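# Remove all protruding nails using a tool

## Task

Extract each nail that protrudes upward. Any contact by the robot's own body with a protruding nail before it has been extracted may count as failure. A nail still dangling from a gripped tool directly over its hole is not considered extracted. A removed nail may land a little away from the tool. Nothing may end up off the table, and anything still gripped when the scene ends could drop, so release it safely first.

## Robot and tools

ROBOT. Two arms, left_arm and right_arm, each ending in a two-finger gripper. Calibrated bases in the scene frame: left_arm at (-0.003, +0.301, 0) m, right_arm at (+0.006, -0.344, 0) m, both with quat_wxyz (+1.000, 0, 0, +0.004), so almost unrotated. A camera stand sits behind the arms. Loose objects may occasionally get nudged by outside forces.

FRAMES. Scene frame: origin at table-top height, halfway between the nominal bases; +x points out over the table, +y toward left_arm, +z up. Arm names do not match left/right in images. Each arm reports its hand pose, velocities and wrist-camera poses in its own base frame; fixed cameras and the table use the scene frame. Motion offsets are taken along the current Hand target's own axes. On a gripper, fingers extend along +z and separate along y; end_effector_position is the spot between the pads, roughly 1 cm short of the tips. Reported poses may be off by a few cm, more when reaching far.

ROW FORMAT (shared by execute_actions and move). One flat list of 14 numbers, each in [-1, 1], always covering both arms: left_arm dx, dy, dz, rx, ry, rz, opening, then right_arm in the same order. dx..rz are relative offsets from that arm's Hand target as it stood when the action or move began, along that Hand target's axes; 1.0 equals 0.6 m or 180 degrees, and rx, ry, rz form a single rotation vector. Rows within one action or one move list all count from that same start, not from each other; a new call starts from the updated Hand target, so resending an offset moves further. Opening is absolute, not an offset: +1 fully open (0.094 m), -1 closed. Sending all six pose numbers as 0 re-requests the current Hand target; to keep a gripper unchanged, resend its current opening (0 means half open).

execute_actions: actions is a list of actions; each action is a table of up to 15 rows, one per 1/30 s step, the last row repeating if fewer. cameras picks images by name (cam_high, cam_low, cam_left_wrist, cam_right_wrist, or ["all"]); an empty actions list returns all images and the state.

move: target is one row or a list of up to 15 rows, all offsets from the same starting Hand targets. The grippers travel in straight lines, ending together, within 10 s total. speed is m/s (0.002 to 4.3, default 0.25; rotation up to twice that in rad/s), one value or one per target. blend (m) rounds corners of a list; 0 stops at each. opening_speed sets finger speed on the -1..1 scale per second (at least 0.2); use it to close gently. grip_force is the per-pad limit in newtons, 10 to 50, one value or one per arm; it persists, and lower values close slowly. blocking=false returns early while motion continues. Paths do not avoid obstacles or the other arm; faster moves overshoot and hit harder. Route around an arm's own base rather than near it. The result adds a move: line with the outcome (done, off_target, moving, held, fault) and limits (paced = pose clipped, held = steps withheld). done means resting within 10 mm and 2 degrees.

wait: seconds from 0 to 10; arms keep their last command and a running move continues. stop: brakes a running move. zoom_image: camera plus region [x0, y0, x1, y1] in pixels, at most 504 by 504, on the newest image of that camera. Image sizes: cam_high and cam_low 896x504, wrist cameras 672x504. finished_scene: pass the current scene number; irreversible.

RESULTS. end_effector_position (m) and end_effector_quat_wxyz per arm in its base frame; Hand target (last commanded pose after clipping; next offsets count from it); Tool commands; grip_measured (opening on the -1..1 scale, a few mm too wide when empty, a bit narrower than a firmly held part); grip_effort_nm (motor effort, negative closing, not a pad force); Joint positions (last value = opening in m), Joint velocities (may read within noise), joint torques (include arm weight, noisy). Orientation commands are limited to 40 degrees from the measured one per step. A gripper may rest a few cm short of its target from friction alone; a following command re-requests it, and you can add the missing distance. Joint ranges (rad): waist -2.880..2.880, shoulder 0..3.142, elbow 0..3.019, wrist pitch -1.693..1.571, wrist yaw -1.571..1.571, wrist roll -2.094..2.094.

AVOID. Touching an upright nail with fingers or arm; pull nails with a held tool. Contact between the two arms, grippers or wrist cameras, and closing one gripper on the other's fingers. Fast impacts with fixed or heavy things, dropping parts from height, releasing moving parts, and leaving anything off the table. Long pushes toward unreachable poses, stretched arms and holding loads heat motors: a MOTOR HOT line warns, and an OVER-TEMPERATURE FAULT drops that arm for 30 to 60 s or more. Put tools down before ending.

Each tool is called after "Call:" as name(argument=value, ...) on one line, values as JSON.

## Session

Call:
execute_actions(actions=[])

Scene clock: 0.00 s.
left_arm: end_effector_position=(+0.3626, -0.0580, +0.3455) grip_measured=+1.000 grip_effort_nm=n/a end_effector_quat_wxyz=(+0.514, +0.568, +0.621, -0.170) | right_arm: end_effector_position=(+0.1561, -0.1362, +0.1336) grip_measured=+1.000 grip_effort_nm=n/a end_effector_quat_wxyz=(+0.000, -0.096, +0.995, +0.015)
Joint positions: left_arm=[0.275 1.017 1.005 -1.085 1.086 1.467 0.094] | right_arm=[-0.732 0.904 0.67 -1.358 -0.02 -0.924 0.094]
Joint velocities: within noise
Joint torques (N m): no reading
Heat: left arm: hottest wrist yaw 22 °C; right arm: hottest shoulder 21 °C.
Hand target: left_arm +0.3666, -0.0569, +0.3578; +0.520, +0.572, +0.614, -0.159 | right_arm +0.1615, -0.1410, +0.1414; +0.007, -0.096, +0.995, +0.007
Tool commands: left_gripper/opening=+1.0 right_gripper/opening=+1.0

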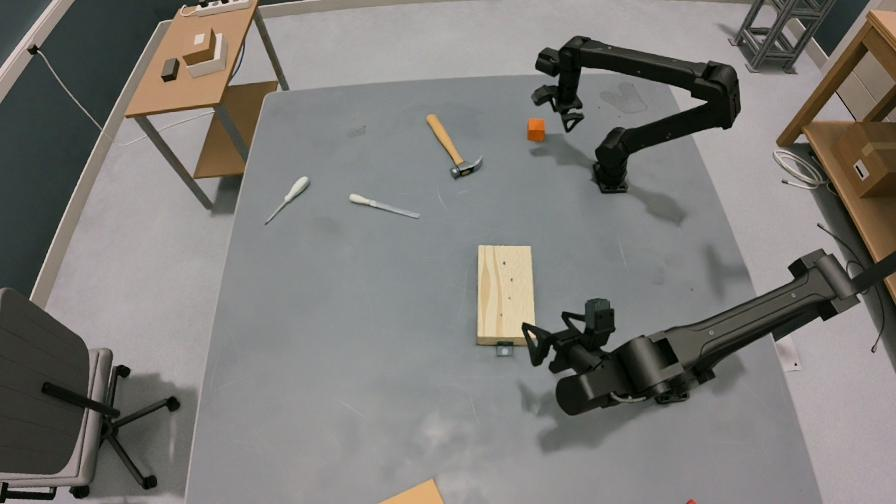

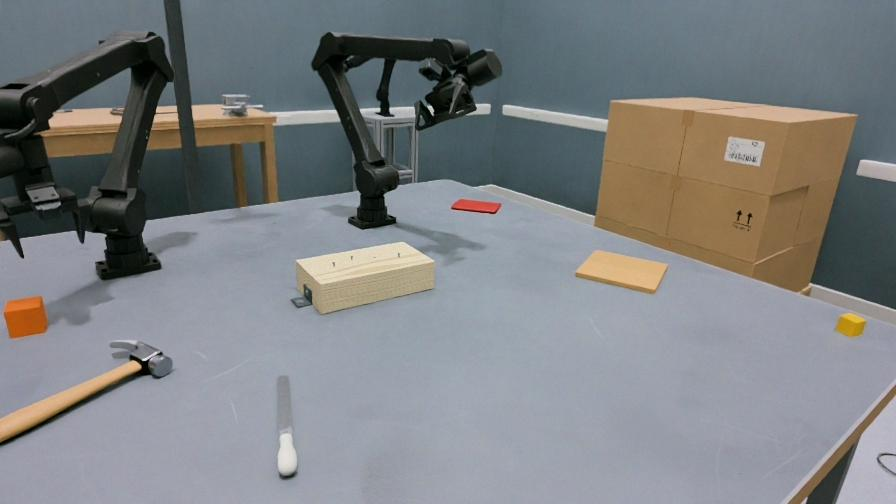

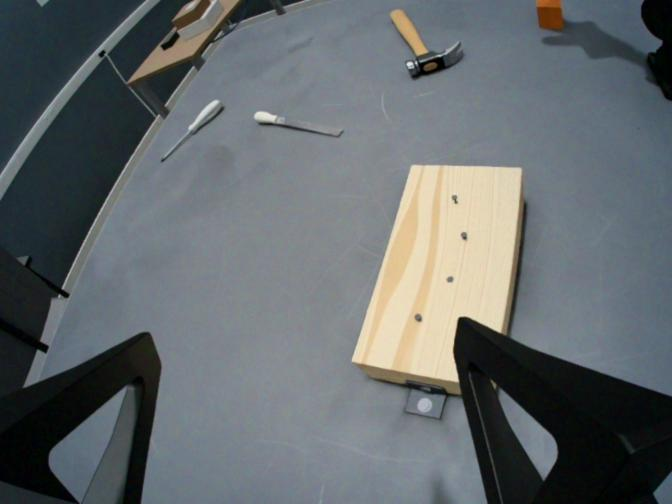

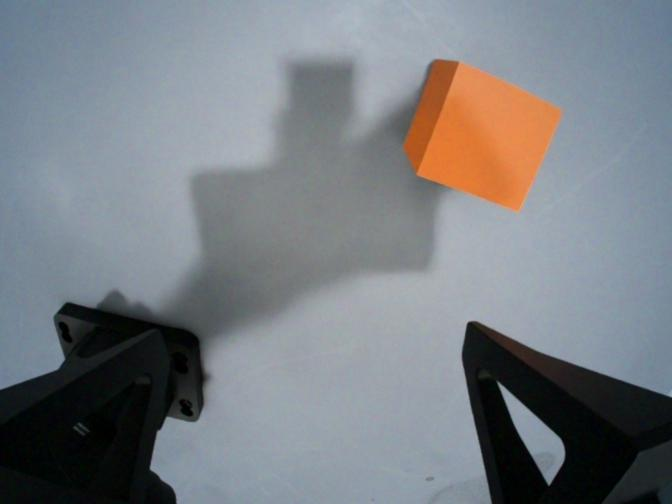

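Call:
zoom_image(camera="cam_high", region=[400, 90, 620, 370])

Call:
zoom_image(camera="cam_low", region=[280, 220, 450, 330])

Call:
zoom_image(camera="cam_left_wrist", region=[340, 150, 560, 400])

Scaled by 1.800 from the camera's 896x504 image, which has a finer 1280x720 frame.

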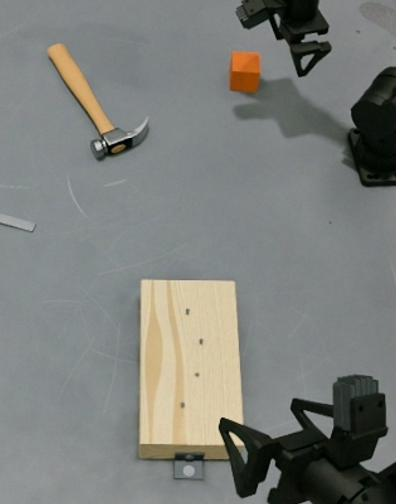

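Scaled by 2.965 from the camera's 896x504 image, which has a finer 1280x720 frame.

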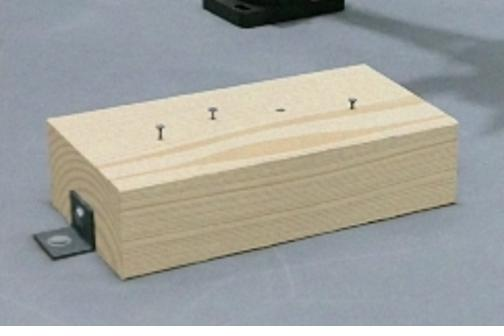

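Scaled by 2.016 from the camera's 672x504 image, which has a finer 960x720 frame.

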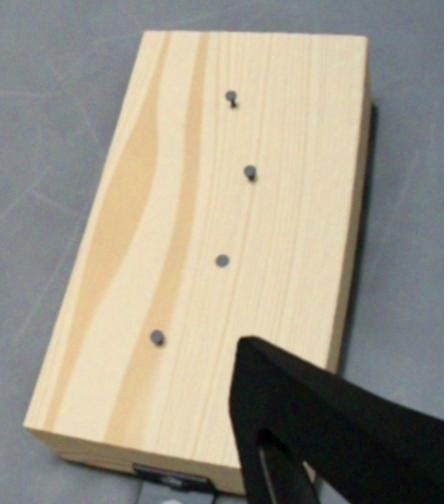

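Call:
move(target=[[0,0,0,0,0,0,1,0,0,-0.12,0,0,0,1],[0,0,0,0,0,0,1,-0.34,-0.06,-0.2,0,0,0,1]], blend=[0.03,0], cameras=["cam_right_wrist"])

Scene clock: 7.13 s.
left_arm: end_effector_position=(+0.3626, -0.0580, +0.3455) grip_measured=+1.000 grip_effort_nm=0.00 end_effector_quat_wxyz=(+0.514, +0.568, +0.621, -0.170) | right_arm: end_effector_position=(+0.3533, -0.1355, +0.2506) grip_measured=+1.000 grip_effort_nm=-0.04 end_effector_quat_wxyz=(-0.002, -0.101, +0.995, +0.013)
Joint positions: left_arm=[0.275 1.017 1.005 -1.085 1.086 1.467 0.094] | right_arm=[-0.375 1.338 1.295 -1.544 -0.021 -0.577 0.094]
Joint torques (N m): left_arm=[0.85 -4.89 10.62 0.66 0.58 -0.19] | right_arm=[1.14 -8.59 11.92 -0.29 0.07 0]
Heat: left arm: hottest wrist yaw 22 °C; right arm: hottest shoulder 21 °C.
Hand target: left_arm +0.3666, -0.0569, +0.3578; +0.520, +0.572, +0.614, -0.159 | right_arm +0.3669, -0.1392, +0.2640; +0.007, -0.096, +0.995, +0.007
Off the commanded pose: left_arm 0.013 m, 2 deg | right_arm 0.020 m, 1 deg.
move: off_target (left_arm, right_arm)
Images, in order (width x height): cam_right_wrist 672x504.

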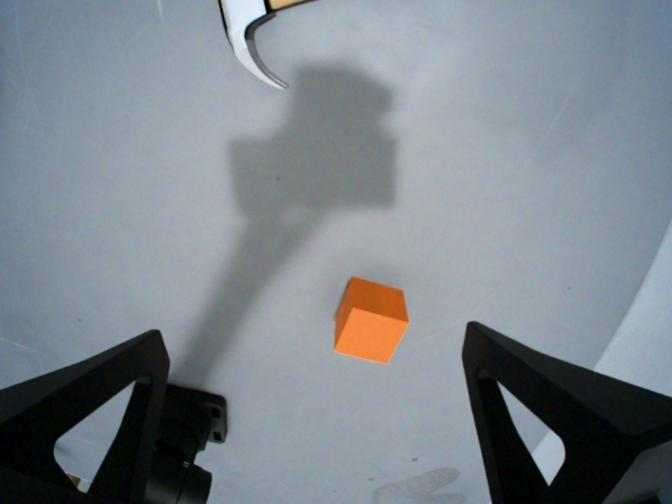

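Call:
move(target=[0,0,0,0,0,0,1,-0.2,-0.1,0,0,0,0,1], cameras=["cam_right_wrist"])

Scene clock: 8.83 s.
left_arm: end_effector_position=(+0.3626, -0.0580, +0.3455) grip_measured=+1.000 grip_effort_nm=0.00 end_effector_quat_wxyz=(+0.514, +0.568, +0.621, -0.170) | right_arm: end_effector_position=(+0.4825, -0.1734, +0.2567) grip_measured=+1.000 grip_effort_nm=-0.04 end_effector_quat_wxyz=(+0.000, -0.100, +0.995, +0.011)
Joint positions: left_arm=[0.275 1.017 1.005 -1.085 1.086 1.467 0.094] | right_arm=[-0.351 1.687 1.702 -1.595 -0.021 -0.551 0.094]
Joint torques (N m): left_arm=[0.85 -4.89 10.59 0.68 0.59 -0.19] | right_arm=[0.85 -13.57 11.95 -0.38 0.1 0.04]
Heat: left arm: hottest elbow 22 °C; right arm: hottest shoulder 22 °C.
Hand target: left_arm +0.3666, -0.0569, +0.3578; +0.520, +0.572, +0.614, -0.159 | right_arm +0.4962, -0.1752, +0.2650; +0.007, -0.096, +0.995, +0.007
Off the commanded pose: left_arm 0.013 m, 2 deg | right_arm 0.016 m, 1 deg.
move: off_target (left_arm, right_arm)
Images, in order (width x height): cam_right_wrist 672x504.

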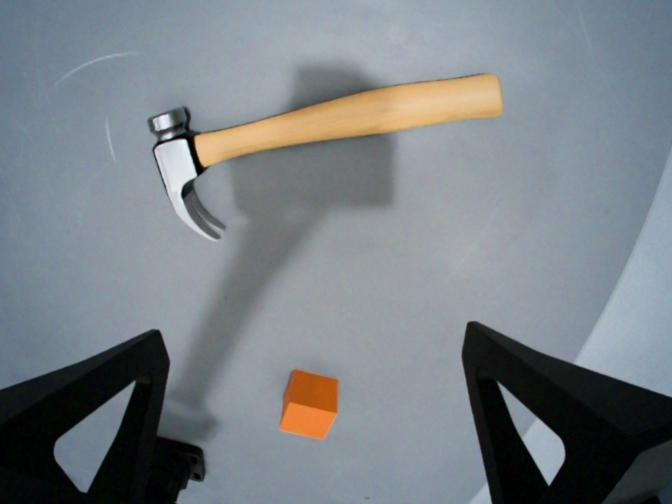

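Call:
move(target=[0,0,0,0,0,0,1,-0.105,-0.175,0.2,0,0,0.447,0.3], speed=0.3, cameras=["cam_right_wrist","cam_high"])

Scene clock: 13.00 s.
left_arm: end_effector_position=(+0.3626, -0.0580, +0.3455) grip_measured=+1.000 grip_effort_nm=0.00 end_effector_quat_wxyz=(+0.514, +0.568, +0.621, -0.170) | right_arm: end_effector_position=(+0.5652, -0.2534, +0.1439) grip_measured=+0.302 grip_effort_nm=-0.15 end_effector_quat_wxyz=(-0.011, +0.561, +0.828, +0.009)
Joint positions: left_arm=[0.275 1.017 1.005 -1.085 1.086 1.467 0.094] | right_arm=[-0.427 2.014 1.878 -1.454 -0.021 0.765 0.061]
Joint torques (N m): left_arm=[0.91 -4.78 10.61 0.68 0.59 -0.19] | right_arm=[0.09 -18.37 11.75 0.29 0.2 -0.01]
Heat: left arm: hottest elbow 22 °C; right arm: hottest shoulder 22 °C.
Hand target: left_arm +0.3666, -0.0569, +0.3578; +0.520, +0.572, +0.614, -0.159 | right_arm +0.5797, -0.2645, +0.1448; +0.001, +0.570, +0.822, +0.010
Off the commanded pose: left_arm 0.013 m, 2 deg | right_arm 0.018 m, 2 deg.
move: off_target (left_arm, right_arm)
Images, in order (width x height): cam_high 896x504, cam_right_wrist 672x504.

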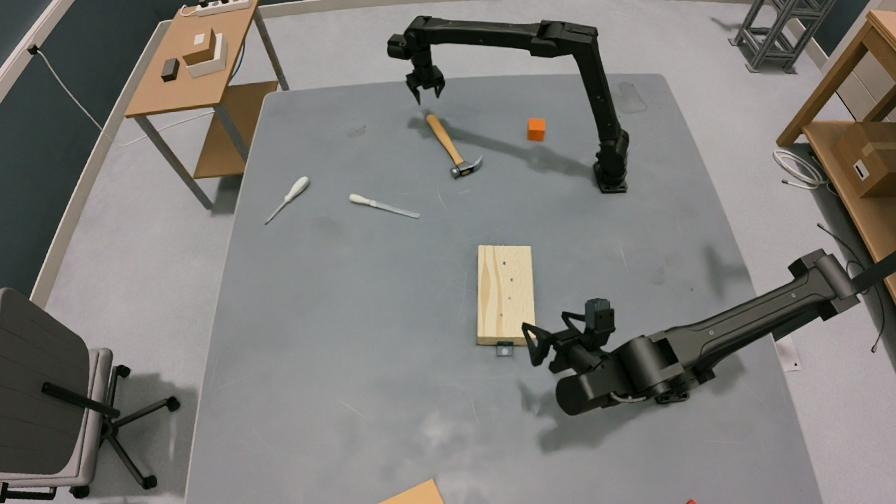

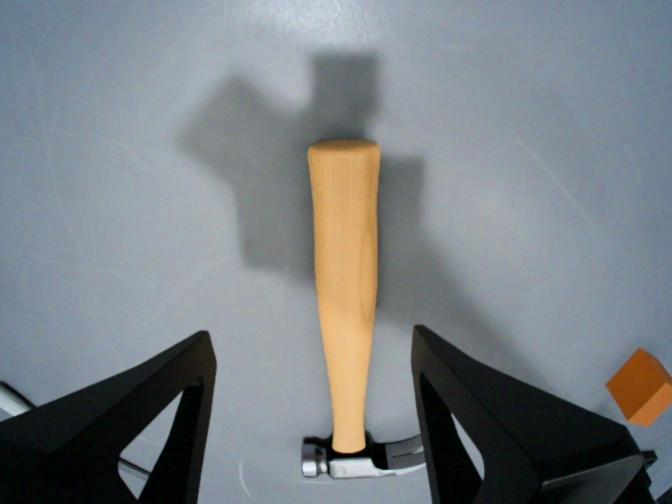

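Call:
move(target=[0,0,0,0,0,0,1,0,-0.014,0.195,0,0,0,0.3], speed=0.15, cameras=["cam_right_wrist"])

Scene clock: 14.60 s.
left_arm: end_effector_position=(+0.3626, -0.0580, +0.3455) grip_measured=+1.000 grip_effort_nm=0.00 end_effector_quat_wxyz=(+0.514, +0.568, +0.621, -0.170) | right_arm: end_effector_position=(+0.5736, -0.2598, +0.0473) grip_measured=+0.302 grip_effort_nm=-0.15 end_effector_quat_wxyz=(+0.006, +0.563, +0.826, +0.011)
Joint positions: left_arm=[0.275 1.017 1.005 -1.085 1.086 1.467 0.094] | right_arm=[-0.43 2.085 1.733 -1.203 -0.02 0.766 0.061]
Joint torques (N m): left_arm=[0.91 -4.84 10.61 0.65 0.58 -0.19] | right_arm=[-0.38 -17.55 7.17 1.05 0.15 -0.03]
Heat: left arm: hottest elbow 22 °C; right arm: hottest elbow 23 °C.
Hand target: left_arm +0.3666, -0.0569, +0.3578; +0.520, +0.572, +0.614, -0.159 | right_arm +0.5732, -0.2655, +0.0275; +0.001, +0.570, +0.822, +0.010
Off the commanded pose: left_arm 0.013 m, 2 deg | right_arm 0.021 m, 1 deg.
move: off_target (left_arm, right_arm)
Images, in order (width x height): cam_right_wrist 672x504.

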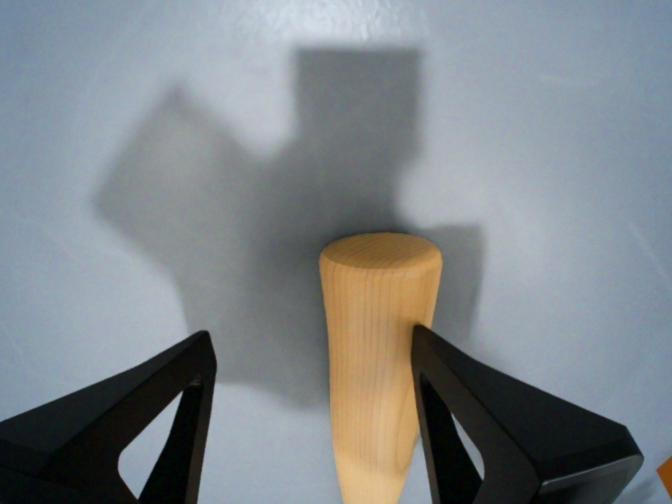

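Call:
move(target=[[0,0,0,0,0,0,1,0,0,-0.04,0,0,0,0.6],[0,0,0,0,0,0,1,0,-0.03,-0.02,0,0,0,0.6]], speed=0.15, cameras=["cam_right_wrist"])

Scene clock: 16.73 s.
left_arm: end_effector_position=(+0.3626, -0.0580, +0.3455) grip_measured=+1.000 grip_effort_nm=0.00 end_effector_quat_wxyz=(+0.514, +0.568, +0.621, -0.170) | right_arm: end_effector_position=(+0.5564, -0.2695, +0.0355) grip_measured=+0.598 grip_effort_nm=0.07 end_effector_quat_wxyz=(-0.007, +0.574, +0.819, +0.009)
Joint positions: left_arm=[0.275 1.017 1.005 -1.085 1.086 1.467 0.094] | right_arm=[-0.456 2.085 1.7 -1.198 -0.02 0.766 0.075]
Joint torques (N m): left_arm=[0.91 -4.84 10.61 0.68 0.58 -0.19] | right_arm=[0.73 -20.95 6.64 0.58 0.17 -0.27]
Heat: left arm: hottest elbow 23 °C; right arm: hottest shoulder 23 °C.
Hand target: left_arm +0.3666, -0.0569, +0.3578; +0.520, +0.572, +0.614, -0.159 | right_arm +0.5563, -0.2722, +0.0393; +0.001, +0.570, +0.822, +0.010
Off the commanded pose: left_arm 0.013 m, 2 deg | right_arm 0.005 m, 1 deg.
move: off_target (left_arm)
Images, in order (width x height): cam_right_wrist 672x504.

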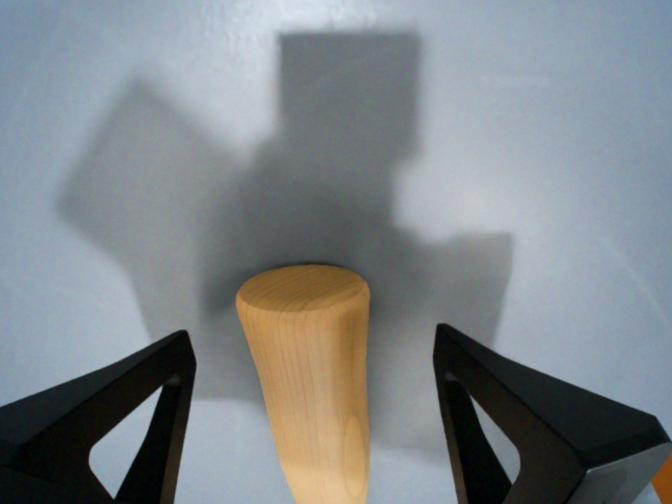

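Call:
move(target=[[0,0,0,0,0,0,1,0,0.005,0.028,0,0,0,0.6],[0,0,0,0,0,0,1,0,0.005,0.028,0,0,0,-1]], speed=0.1, opening_speed=0.8, cameras=["cam_right_wrist"])

Scene clock: 19.97 s.
left_arm: end_effector_position=(+0.3626, -0.0580, +0.3455) grip_measured=+1.000 grip_effort_nm=0.00 end_effector_quat_wxyz=(+0.514, +0.568, +0.621, -0.170) | right_arm: end_effector_position=(+0.5605, -0.2716, +0.0325) grip_measured=-0.284 grip_effort_nm=-1.07 end_effector_quat_wxyz=(+0.004, +0.573, +0.819, +0.010)
Joint positions: left_arm=[0.275 1.017 1.005 -1.085 1.086 1.467 0.094] | right_arm=[-0.456 2.085 1.691 -1.166 -0.019 0.766 0.034]
Joint torques (N m): left_arm=[0.91 -4.84 10.59 0.66 0.59 -0.19] | right_arm=[0.56 -19.25 6.61 0.79 0.11 -0.23]
Heat: left arm: hottest elbow 23 °C; right arm: hottest shoulder 24 °C.
Hand target: left_arm +0.3666, -0.0569, +0.3578; +0.520, +0.572, +0.614, -0.159 | right_arm +0.5593, -0.2709, +0.0228; +0.001, +0.570, +0.822, +0.010
Off the commanded pose: left_arm 0.013 m, 2 deg | right_arm 0.010 m, 1 deg.
move: off_target (left_arm)
Images, in order (width x height): cam_right_wrist 672x504.

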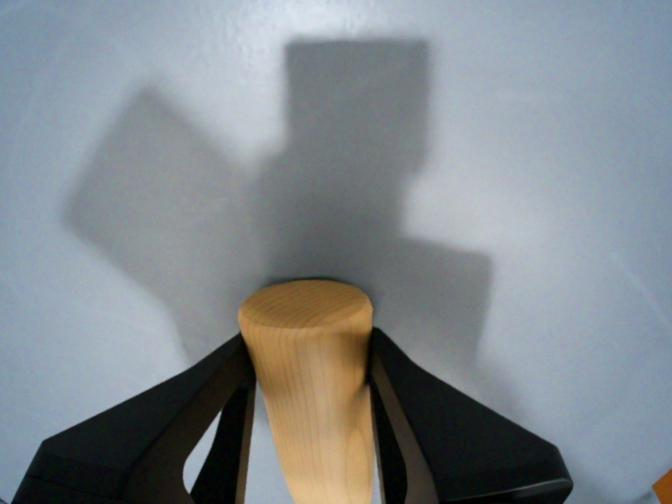

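Call:
move(target=[[0,0,0,0,0,0,1,0,-0.03,-0.05,-0.17,0,0,-1],[0,0,0,0,0,0,1,0,-0.06,-0.1,-0.33,0,0,-1],[0,0,0,0,0,0,1,0,-0.09,-0.13,-0.5,0,0,-1]], speed=0.25, blend=[0.02,0.02,0], cameras=["cam_right_wrist","cam_low","cam_high"])

Scene clock: 25.03 s.
left_arm: end_effector_position=(+0.3626, -0.0580, +0.3455) grip_measured=+1.000 grip_effort_nm=0.00 end_effector_quat_wxyz=(+0.514, +0.568, +0.621, -0.170) | right_arm: end_effector_position=(+0.5095, -0.2888, +0.1068) grip_measured=-0.285 grip_effort_nm=-1.07 end_effector_quat_wxyz=(+0.418, +0.383, +0.590, +0.576)
Joint positions: left_arm=[0.275 1.017 1.005 -1.085 1.086 1.467 0.094] | right_arm=[-0.79 2.016 0.917 1.128 -1.158 1.546 0.034]
Joint torques (N m): left_arm=[0.85 -4.84 10.61 0.68 0.58 -0.19] | right_arm=[0.32 -14.15 4.56 2.3 0.19 0.47]
Heat: left arm: hottest elbow 24 °C; right arm: hottest shoulder 25 °C.
Hand target: left_arm +0.3666, -0.0569, +0.3578; +0.520, +0.572, +0.614, -0.159 | right_arm +0.5077, -0.2909, +0.0996; +0.403, +0.402, +0.574, +0.588
Off the commanded pose: left_arm 0.013 m, 2 deg | right_arm 0.008 m, 4 deg.
move: off_target (left_arm, right_arm)
Images, in order (width x height): cam_high 896x504, cam_low 896x504, cam_right_wrist 672x504.

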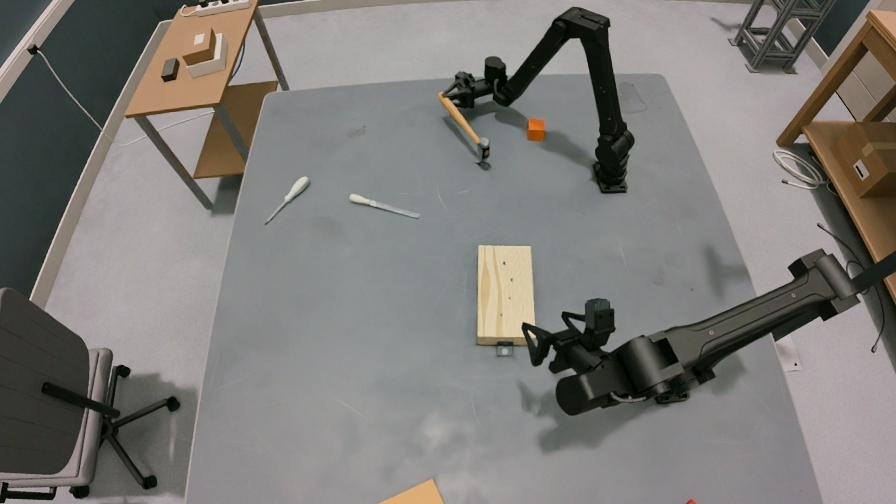

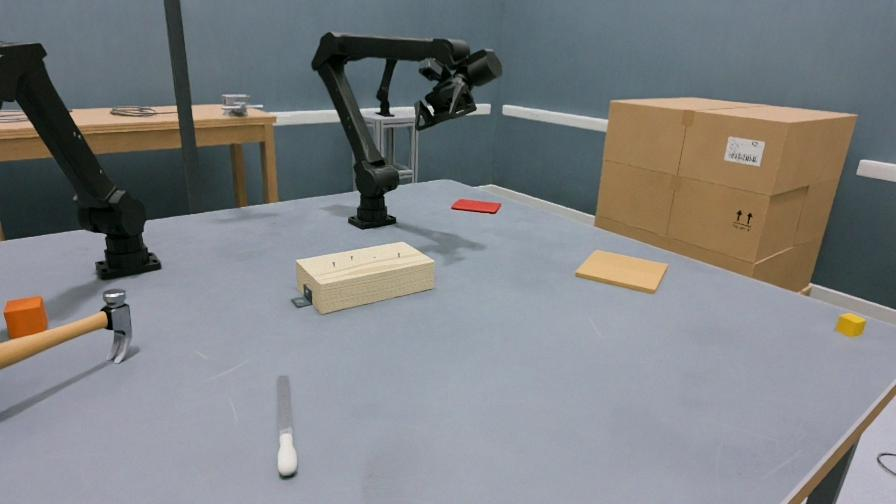

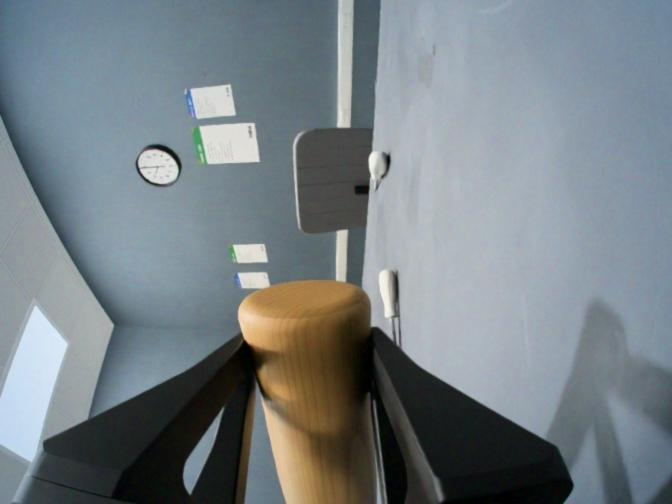

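Call:
move(target=[0,0,0,0,0,0,1,0,-0.065,0,0,0,0.085,-1], speed=0.08, cameras=["cam_right_wrist","cam_low"])

Call:
zoom_image(camera="cam_low", region=[0, 240, 260, 440])

Scene clock: 27.97 s.
left_arm: end_effector_position=(+0.3626, -0.0580, +0.3455) grip_measured=+1.000 grip_effort_nm=0.00 end_effector_quat_wxyz=(+0.514, +0.568, +0.621, -0.170) | right_arm: end_effector_position=(+0.5065, -0.2878, +0.0679) grip_measured=-0.285 grip_effort_nm=-1.07 end_effector_quat_wxyz=(+0.360, +0.443, +0.550, +0.610)
Joint positions: left_arm=[0.275 1.017 1.005 -1.085 1.086 1.467 0.094] | right_arm=[-0.792 2.105 0.917 1.194 -1.152 1.721 0.034]
Joint torques (N m): left_arm=[0.85 -4.84 10.63 0.66 0.59 -0.19] | right_arm=[0.67 -14.51 4.97 1.78 0.03 1.15]
Heat: left arm: hottest elbow 24 °C; right arm: hottest shoulder 25 °C.
Hand target: left_arm +0.3666, -0.0569, +0.3578; +0.520, +0.572, +0.614, -0.159 | right_arm +0.5082, -0.2904, +0.0608; +0.322, +0.475, +0.516, +0.636
Off the commanded pose: left_arm 0.013 m, 2 deg | right_arm 0.008 m, 8 deg.
move: off_target (left_arm, right_arm)
Images, in order (width x height): cam_low 896x504, cam_right_wrist 672x504.

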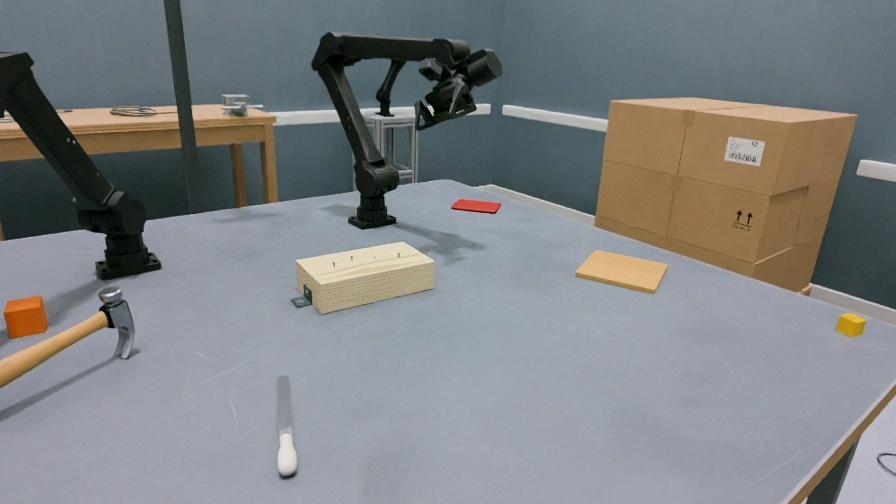

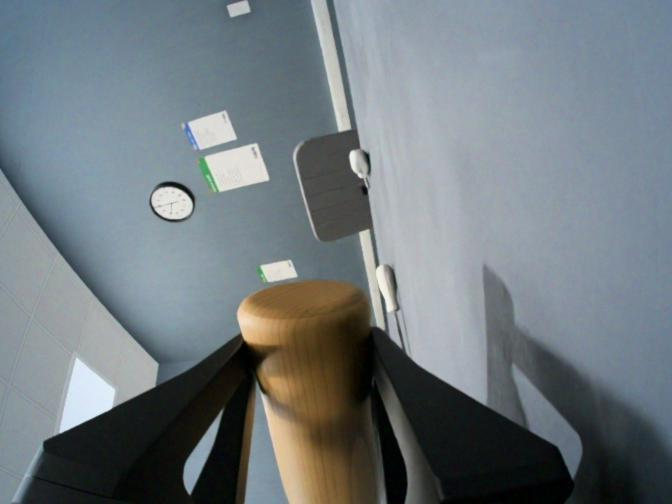

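Scaled by 1.938 from the camera's 896x504 image, which has a finer 1280x720 frame.

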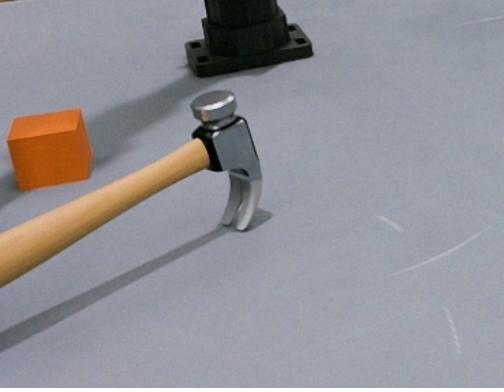

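Call:
move(target=[0,0,0,0,0,0,1,0.006,-0.045,0,0,0,0.0,-1], speed=0.08, cameras=["cam_right_wrist","cam_low","cam_high"])

Call:
zoom_image(camera="cam_low", region=[0, 240, 260, 440])

Call:
zoom_image(camera="cam_high", region=[420, 40, 580, 200])

Scene clock: 29.33 s.
left_arm: end_effector_position=(+0.3626, -0.0580, +0.3455) grip_measured=+1.000 grip_effort_nm=0.00 end_effector_quat_wxyz=(+0.514, +0.568, +0.621, -0.170) | right_arm: end_effector_position=(+0.5053, -0.2875, +0.0693) grip_measured=-0.285 grip_effort_nm=-1.07 end_effector_quat_wxyz=(+0.375, +0.431, +0.544, +0.614)
Joint positions: left_arm=[0.275 1.017 1.005 -1.085 1.086 1.467 0.094] | right_arm=[-0.792 2.132 0.917 1.301 -1.144 1.771 0.034]
Joint torques (N m): left_arm=[0.85 -4.84 10.63 0.66 0.58 -0.19] | right_arm=[1.14 -11.34 3.37 1.29 0.17 0.81]
Heat: left arm: hottest elbow 24 °C; right arm: hottest shoulder 25 °C.
Hand target: left_arm +0.3666, -0.0569, +0.3578; +0.520, +0.572, +0.614, -0.159 | right_arm +0.5048, -0.2801, +0.0357; +0.322, +0.475, +0.516, +0.636
Off the commanded pose: left_arm 0.013 m, 2 deg | right_arm 0.034 m, 9 deg.
move: off_target (left_arm, right_arm)
Images, in order (width x height): cam_high 896x504, cam_low 896x504, cam_right_wrist 672x504.

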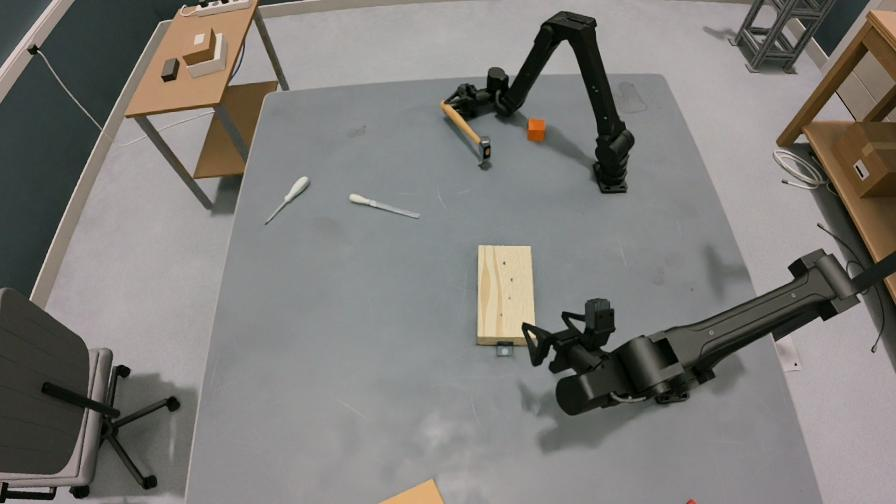

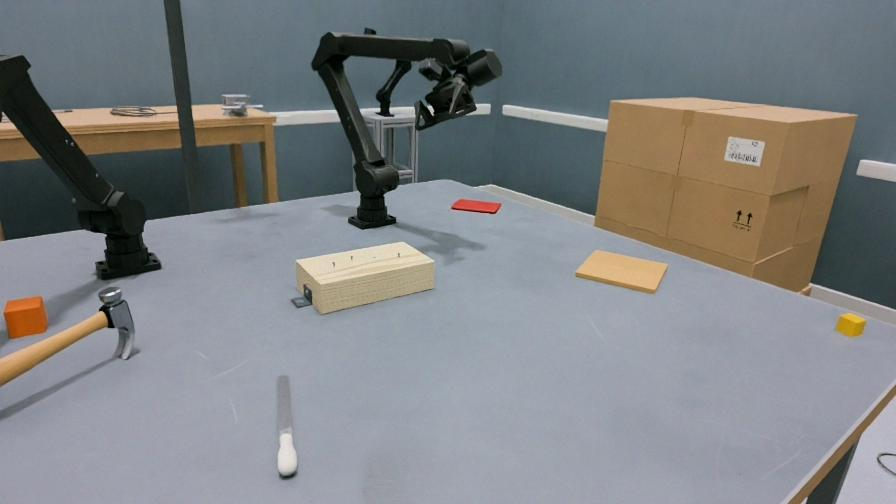

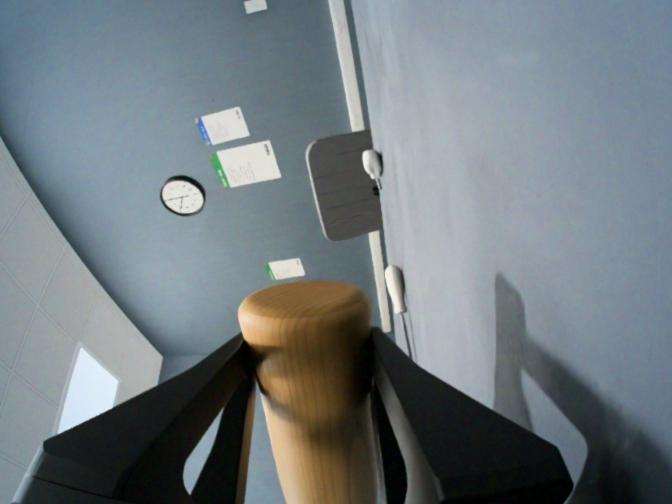

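Scaled by 1.938 from the camera's 896x504 image, which has a finer 1280x720 frame.

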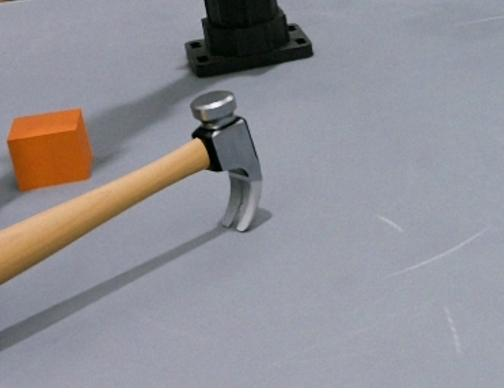

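Scaled by 3.150 from the camera's 896x504 image, which has a finer 1280x720 frame.

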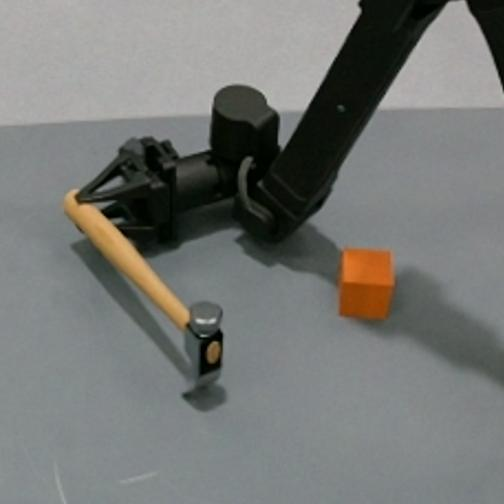

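Call:
move(target=[[0,0,0,0,0,0,1,-0.006,0.045,0,0,0,0.0,-1],[0,0,0,0,0,0,1,-0.006,0.045,0,0,0,0.0,1]], speed=0.08, opening_speed=0.5, cameras=["cam_right_wrist","cam_low","cam_high"])

Call:
zoom_image(camera="cam_low", region=[0, 240, 260, 440])

Call:
zoom_image(camera="cam_high", region=[420, 40, 580, 200])

Scene clock: 35.10 s.
left_arm: end_effector_position=(+0.3626, -0.0580, +0.3455) grip_measured=+1.000 grip_effort_nm=0.00 end_effector_quat_wxyz=(+0.514, +0.568, +0.621, -0.170) | right_arm: end_effector_position=(+0.5069, -0.2933, +0.0886) grip_measured=+0.995 grip_effort_nm=0.16 end_effector_quat_wxyz=(+0.351, +0.451, +0.525, +0.630)
Joint positions: left_arm=[0.275 1.017 1.005 -1.085 1.086 1.467 0.094] | right_arm=[-0.798 2.091 0.925 1.267 -1.15 1.864 0.094]
Joint torques (N m): left_arm=[0.85 -4.78 10.62 0.69 0.58 -0.19] | right_arm=[0.67 -12.45 4.44 0.96 0.02 0.02]
Heat: left arm: hottest elbow 25 °C; right arm: hottest shoulder 25 °C.
Hand target: left_arm +0.3666, -0.0569, +0.3578; +0.520, +0.572, +0.614, -0.159 | right_arm +0.5082, -0.2905, +0.0606; +0.322, +0.475, +0.516, +0.637
Off the commanded pose: left_arm 0.013 m, 2 deg | right_arm 0.028 m, 5 deg.
move: off_target (left_arm, right_arm); target 2's new opening was sent with right_arm's hand 0.009 m and 8 deg from that target
Images, in order (width x height): cam_high 896x504, cam_low 896x504, cam_right_wrist 672x504.

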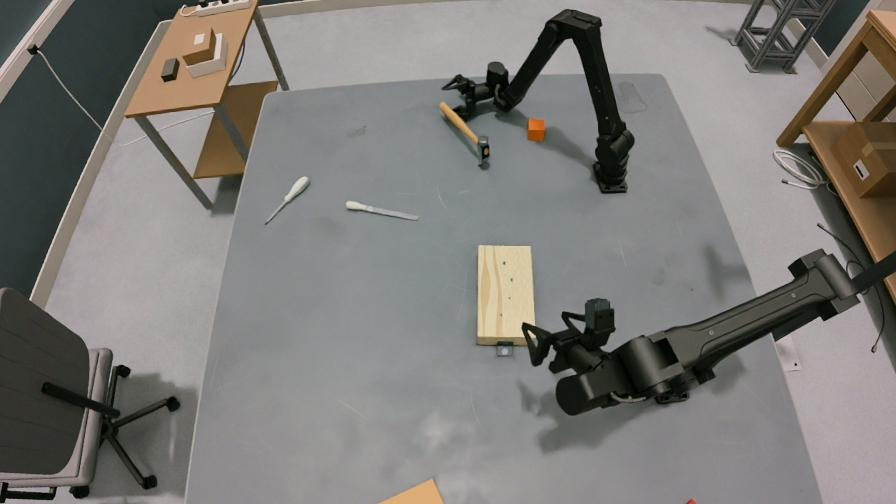

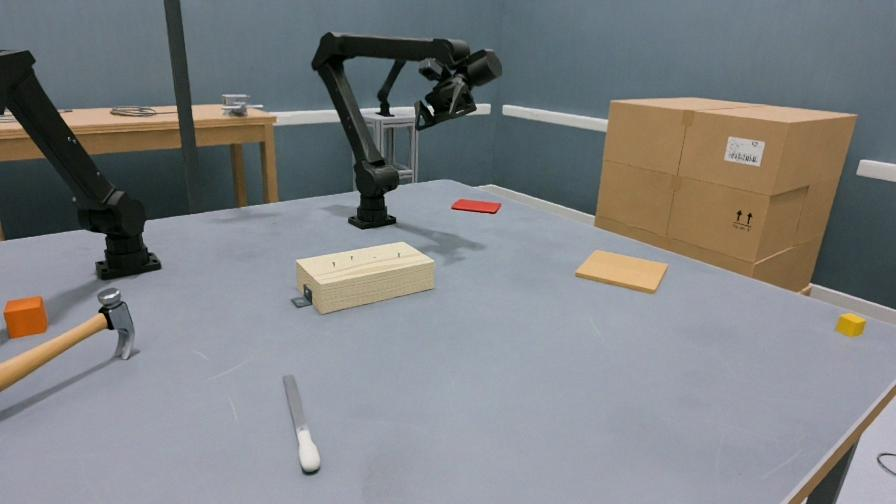

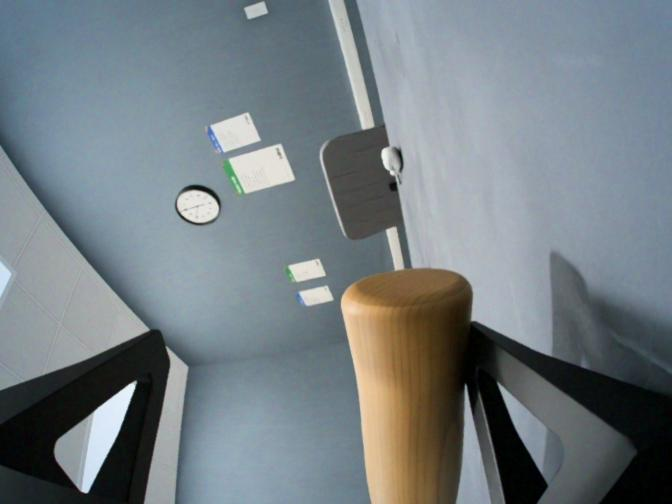

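Scaled by 1.938 from the camera's 896x504 image, which has a finer 1280x720 frame.

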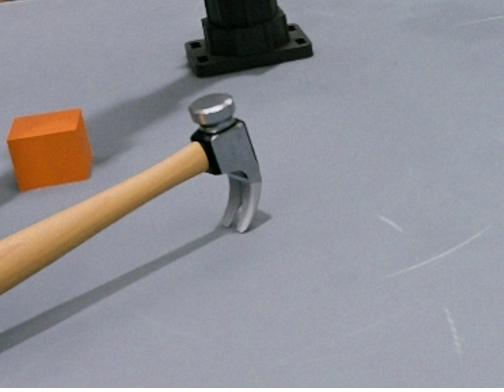

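Scaled by 3.150 from the camera's 896x504 image, which has a finer 1280x720 frame.

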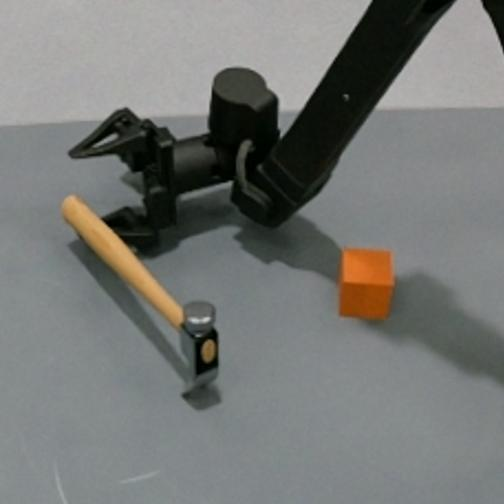

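Call:
move(target=[0,0,0,0,0,0,1,0,0,-0.18,0,0,0,1], speed=0.5, cameras=["cam_right_wrist","cam_low","cam_high"])

Call:
zoom_image(camera="cam_high", region=[420, 40, 580, 200])

Scene clock: 36.37 s.
left_arm: end_effector_position=(+0.3626, -0.0580, +0.3455) grip_measured=+1.000 grip_effort_nm=-0.01 end_effector_quat_wxyz=(+0.514, +0.568, +0.621, -0.170) | right_arm: end_effector_position=(+0.4193, -0.3299, +0.0866) grip_measured=+0.997 grip_effort_nm=0.11 end_effector_quat_wxyz=(+0.351, +0.441, +0.538, +0.626)
Joint positions: left_arm=[0.275 1.017 1.005 -1.085 1.086 1.467 0.094] | right_arm=[-0.99 2.078 0.859 1.373 -1.361 1.897 0.094]
Joint torques (N m): left_arm=[0.91 -4.84 10.63 0.66 0.59 -0.19] | right_arm=[-1.08 -12.45 1.65 1.1 -0.02 0.15]
Heat: left arm: hottest elbow 25 °C; right arm: hottest shoulder 26 °C.
Hand target: left_arm +0.3666, -0.0569, +0.3578; +0.520, +0.572, +0.614, -0.159 | right_arm +0.4072, -0.3284, +0.0588; +0.322, +0.475, +0.516, +0.636
Off the commanded pose: left_arm 0.013 m, 2 deg | right_arm 0.030 m, 6 deg.
move: off_target (left_arm, right_arm)
Images, in order (width x height): cam_high 896x504, cam_low 896x504, cam_right_wrist 672x504.

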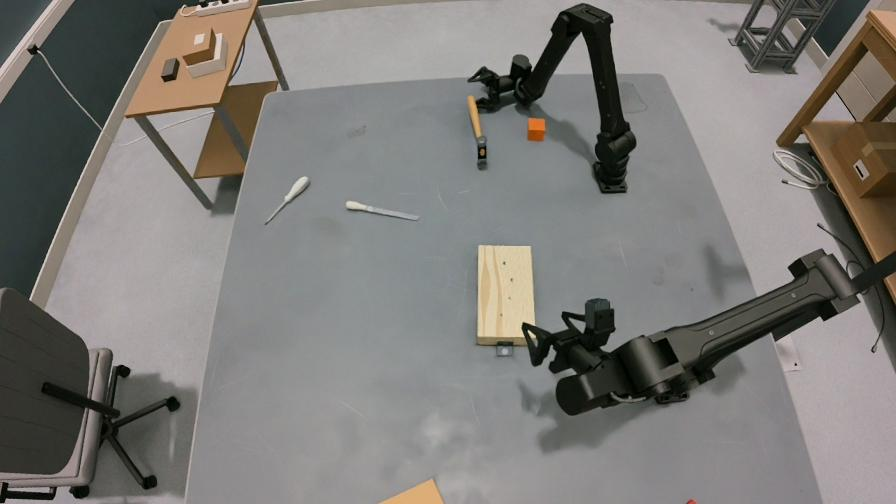

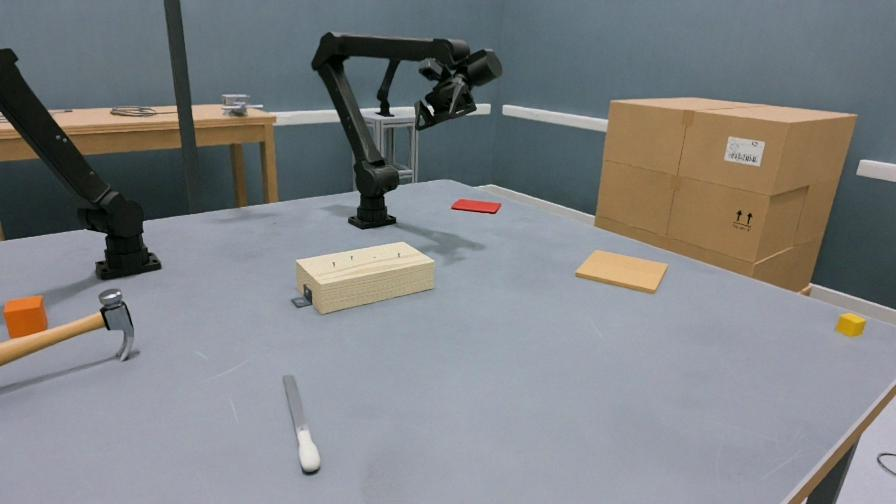

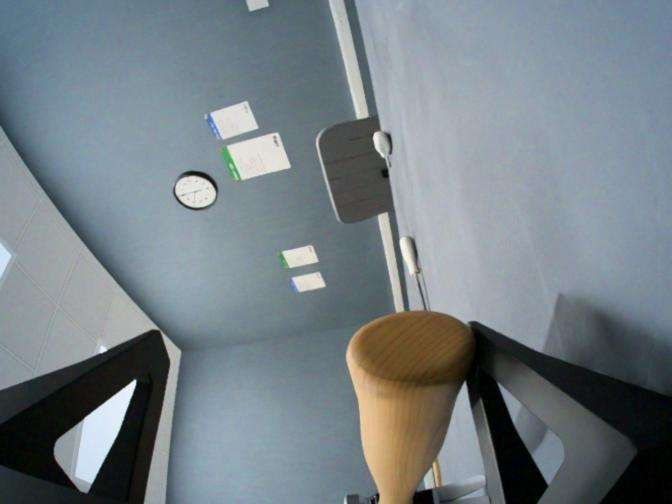

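Scaled by 3.150 from the camera's 896x504 image, which has a finer 1280x720 frame.

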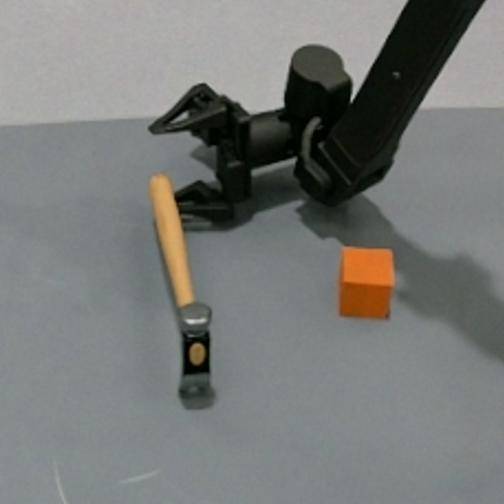

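Call:
move(target=[0,0,0,0,0,0,1,-0.13,0.01,0,0,0,0,1], speed=0.3, cameras=["cam_right_wrist","cam_low","cam_high"])

Call:
zoom_image(camera="cam_high", region=[420, 40, 580, 200])

Scene clock: 37.87 s.
left_arm: end_effector_position=(+0.3626, -0.0580, +0.3455) grip_measured=+1.000 grip_effort_nm=0.00 end_effector_quat_wxyz=(+0.514, +0.568, +0.621, -0.170) | right_arm: end_effector_position=(+0.4352, -0.3928, +0.0886) grip_measured=+0.997 grip_effort_nm=0.12 end_effector_quat_wxyz=(+0.353, +0.440, +0.537, +0.626)
Joint positions: left_arm=[0.275 1.017 1.005 -1.085 1.086 1.467 0.094] | right_arm=[-1.03 2.154 1.049 1.306 -1.397 1.942 0.094]
Joint torques (N m): left_arm=[0.85 -4.84 10.62 0.66 0.59 -0.2] | right_arm=[-0.03 -11.4 5.7 0.08 0.18 -0.16]
Heat: left arm: hottest elbow 25 °C; right arm: hottest shoulder 25 °C.
Hand target: left_arm +0.3666, -0.0569, +0.3578; +0.520, +0.572, +0.614, -0.159 | right_arm +0.4343, -0.4001, +0.0434; +0.322, +0.475, +0.516, +0.636
Off the commanded pose: left_arm 0.013 m, 2 deg | right_arm 0.046 m, 6 deg.
move: off_target (left_arm, right_arm)
Images, in order (width x height): cam_high 896x504, cam_low 896x504, cam_right_wrist 672x504.

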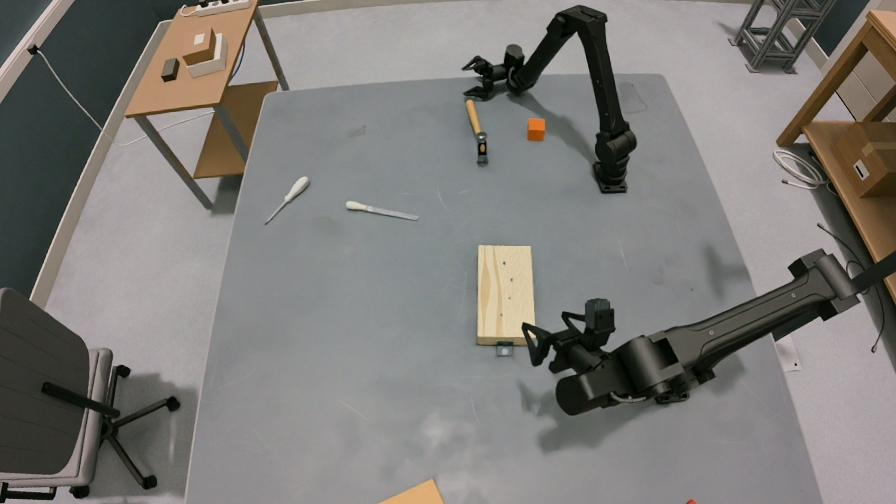

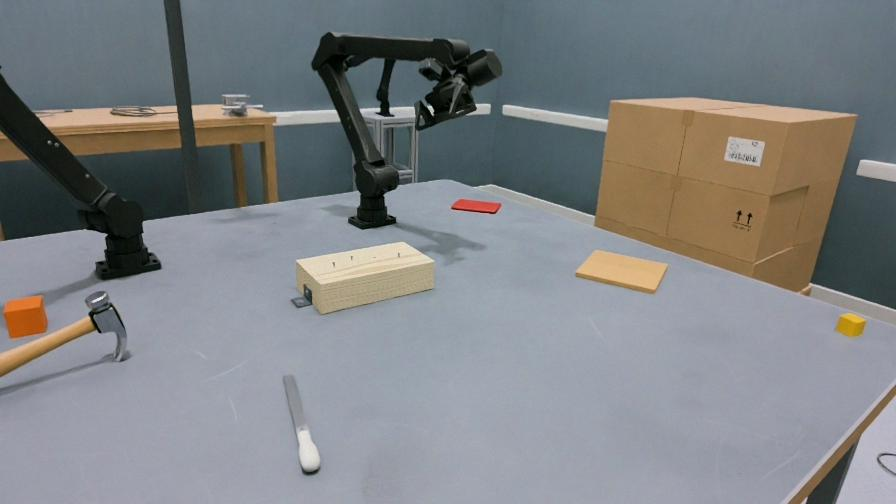

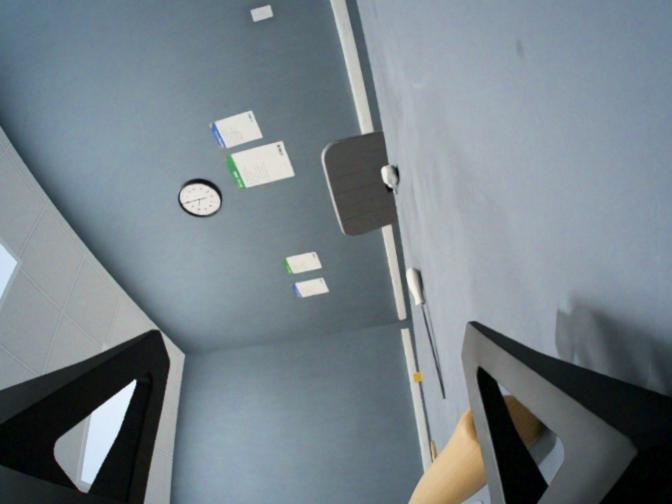

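Scaled by 3.150 from the camera's 896x504 image, which has a finer 1280x720 frame.

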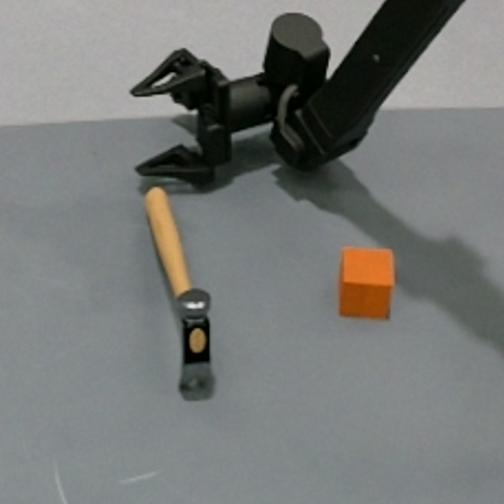

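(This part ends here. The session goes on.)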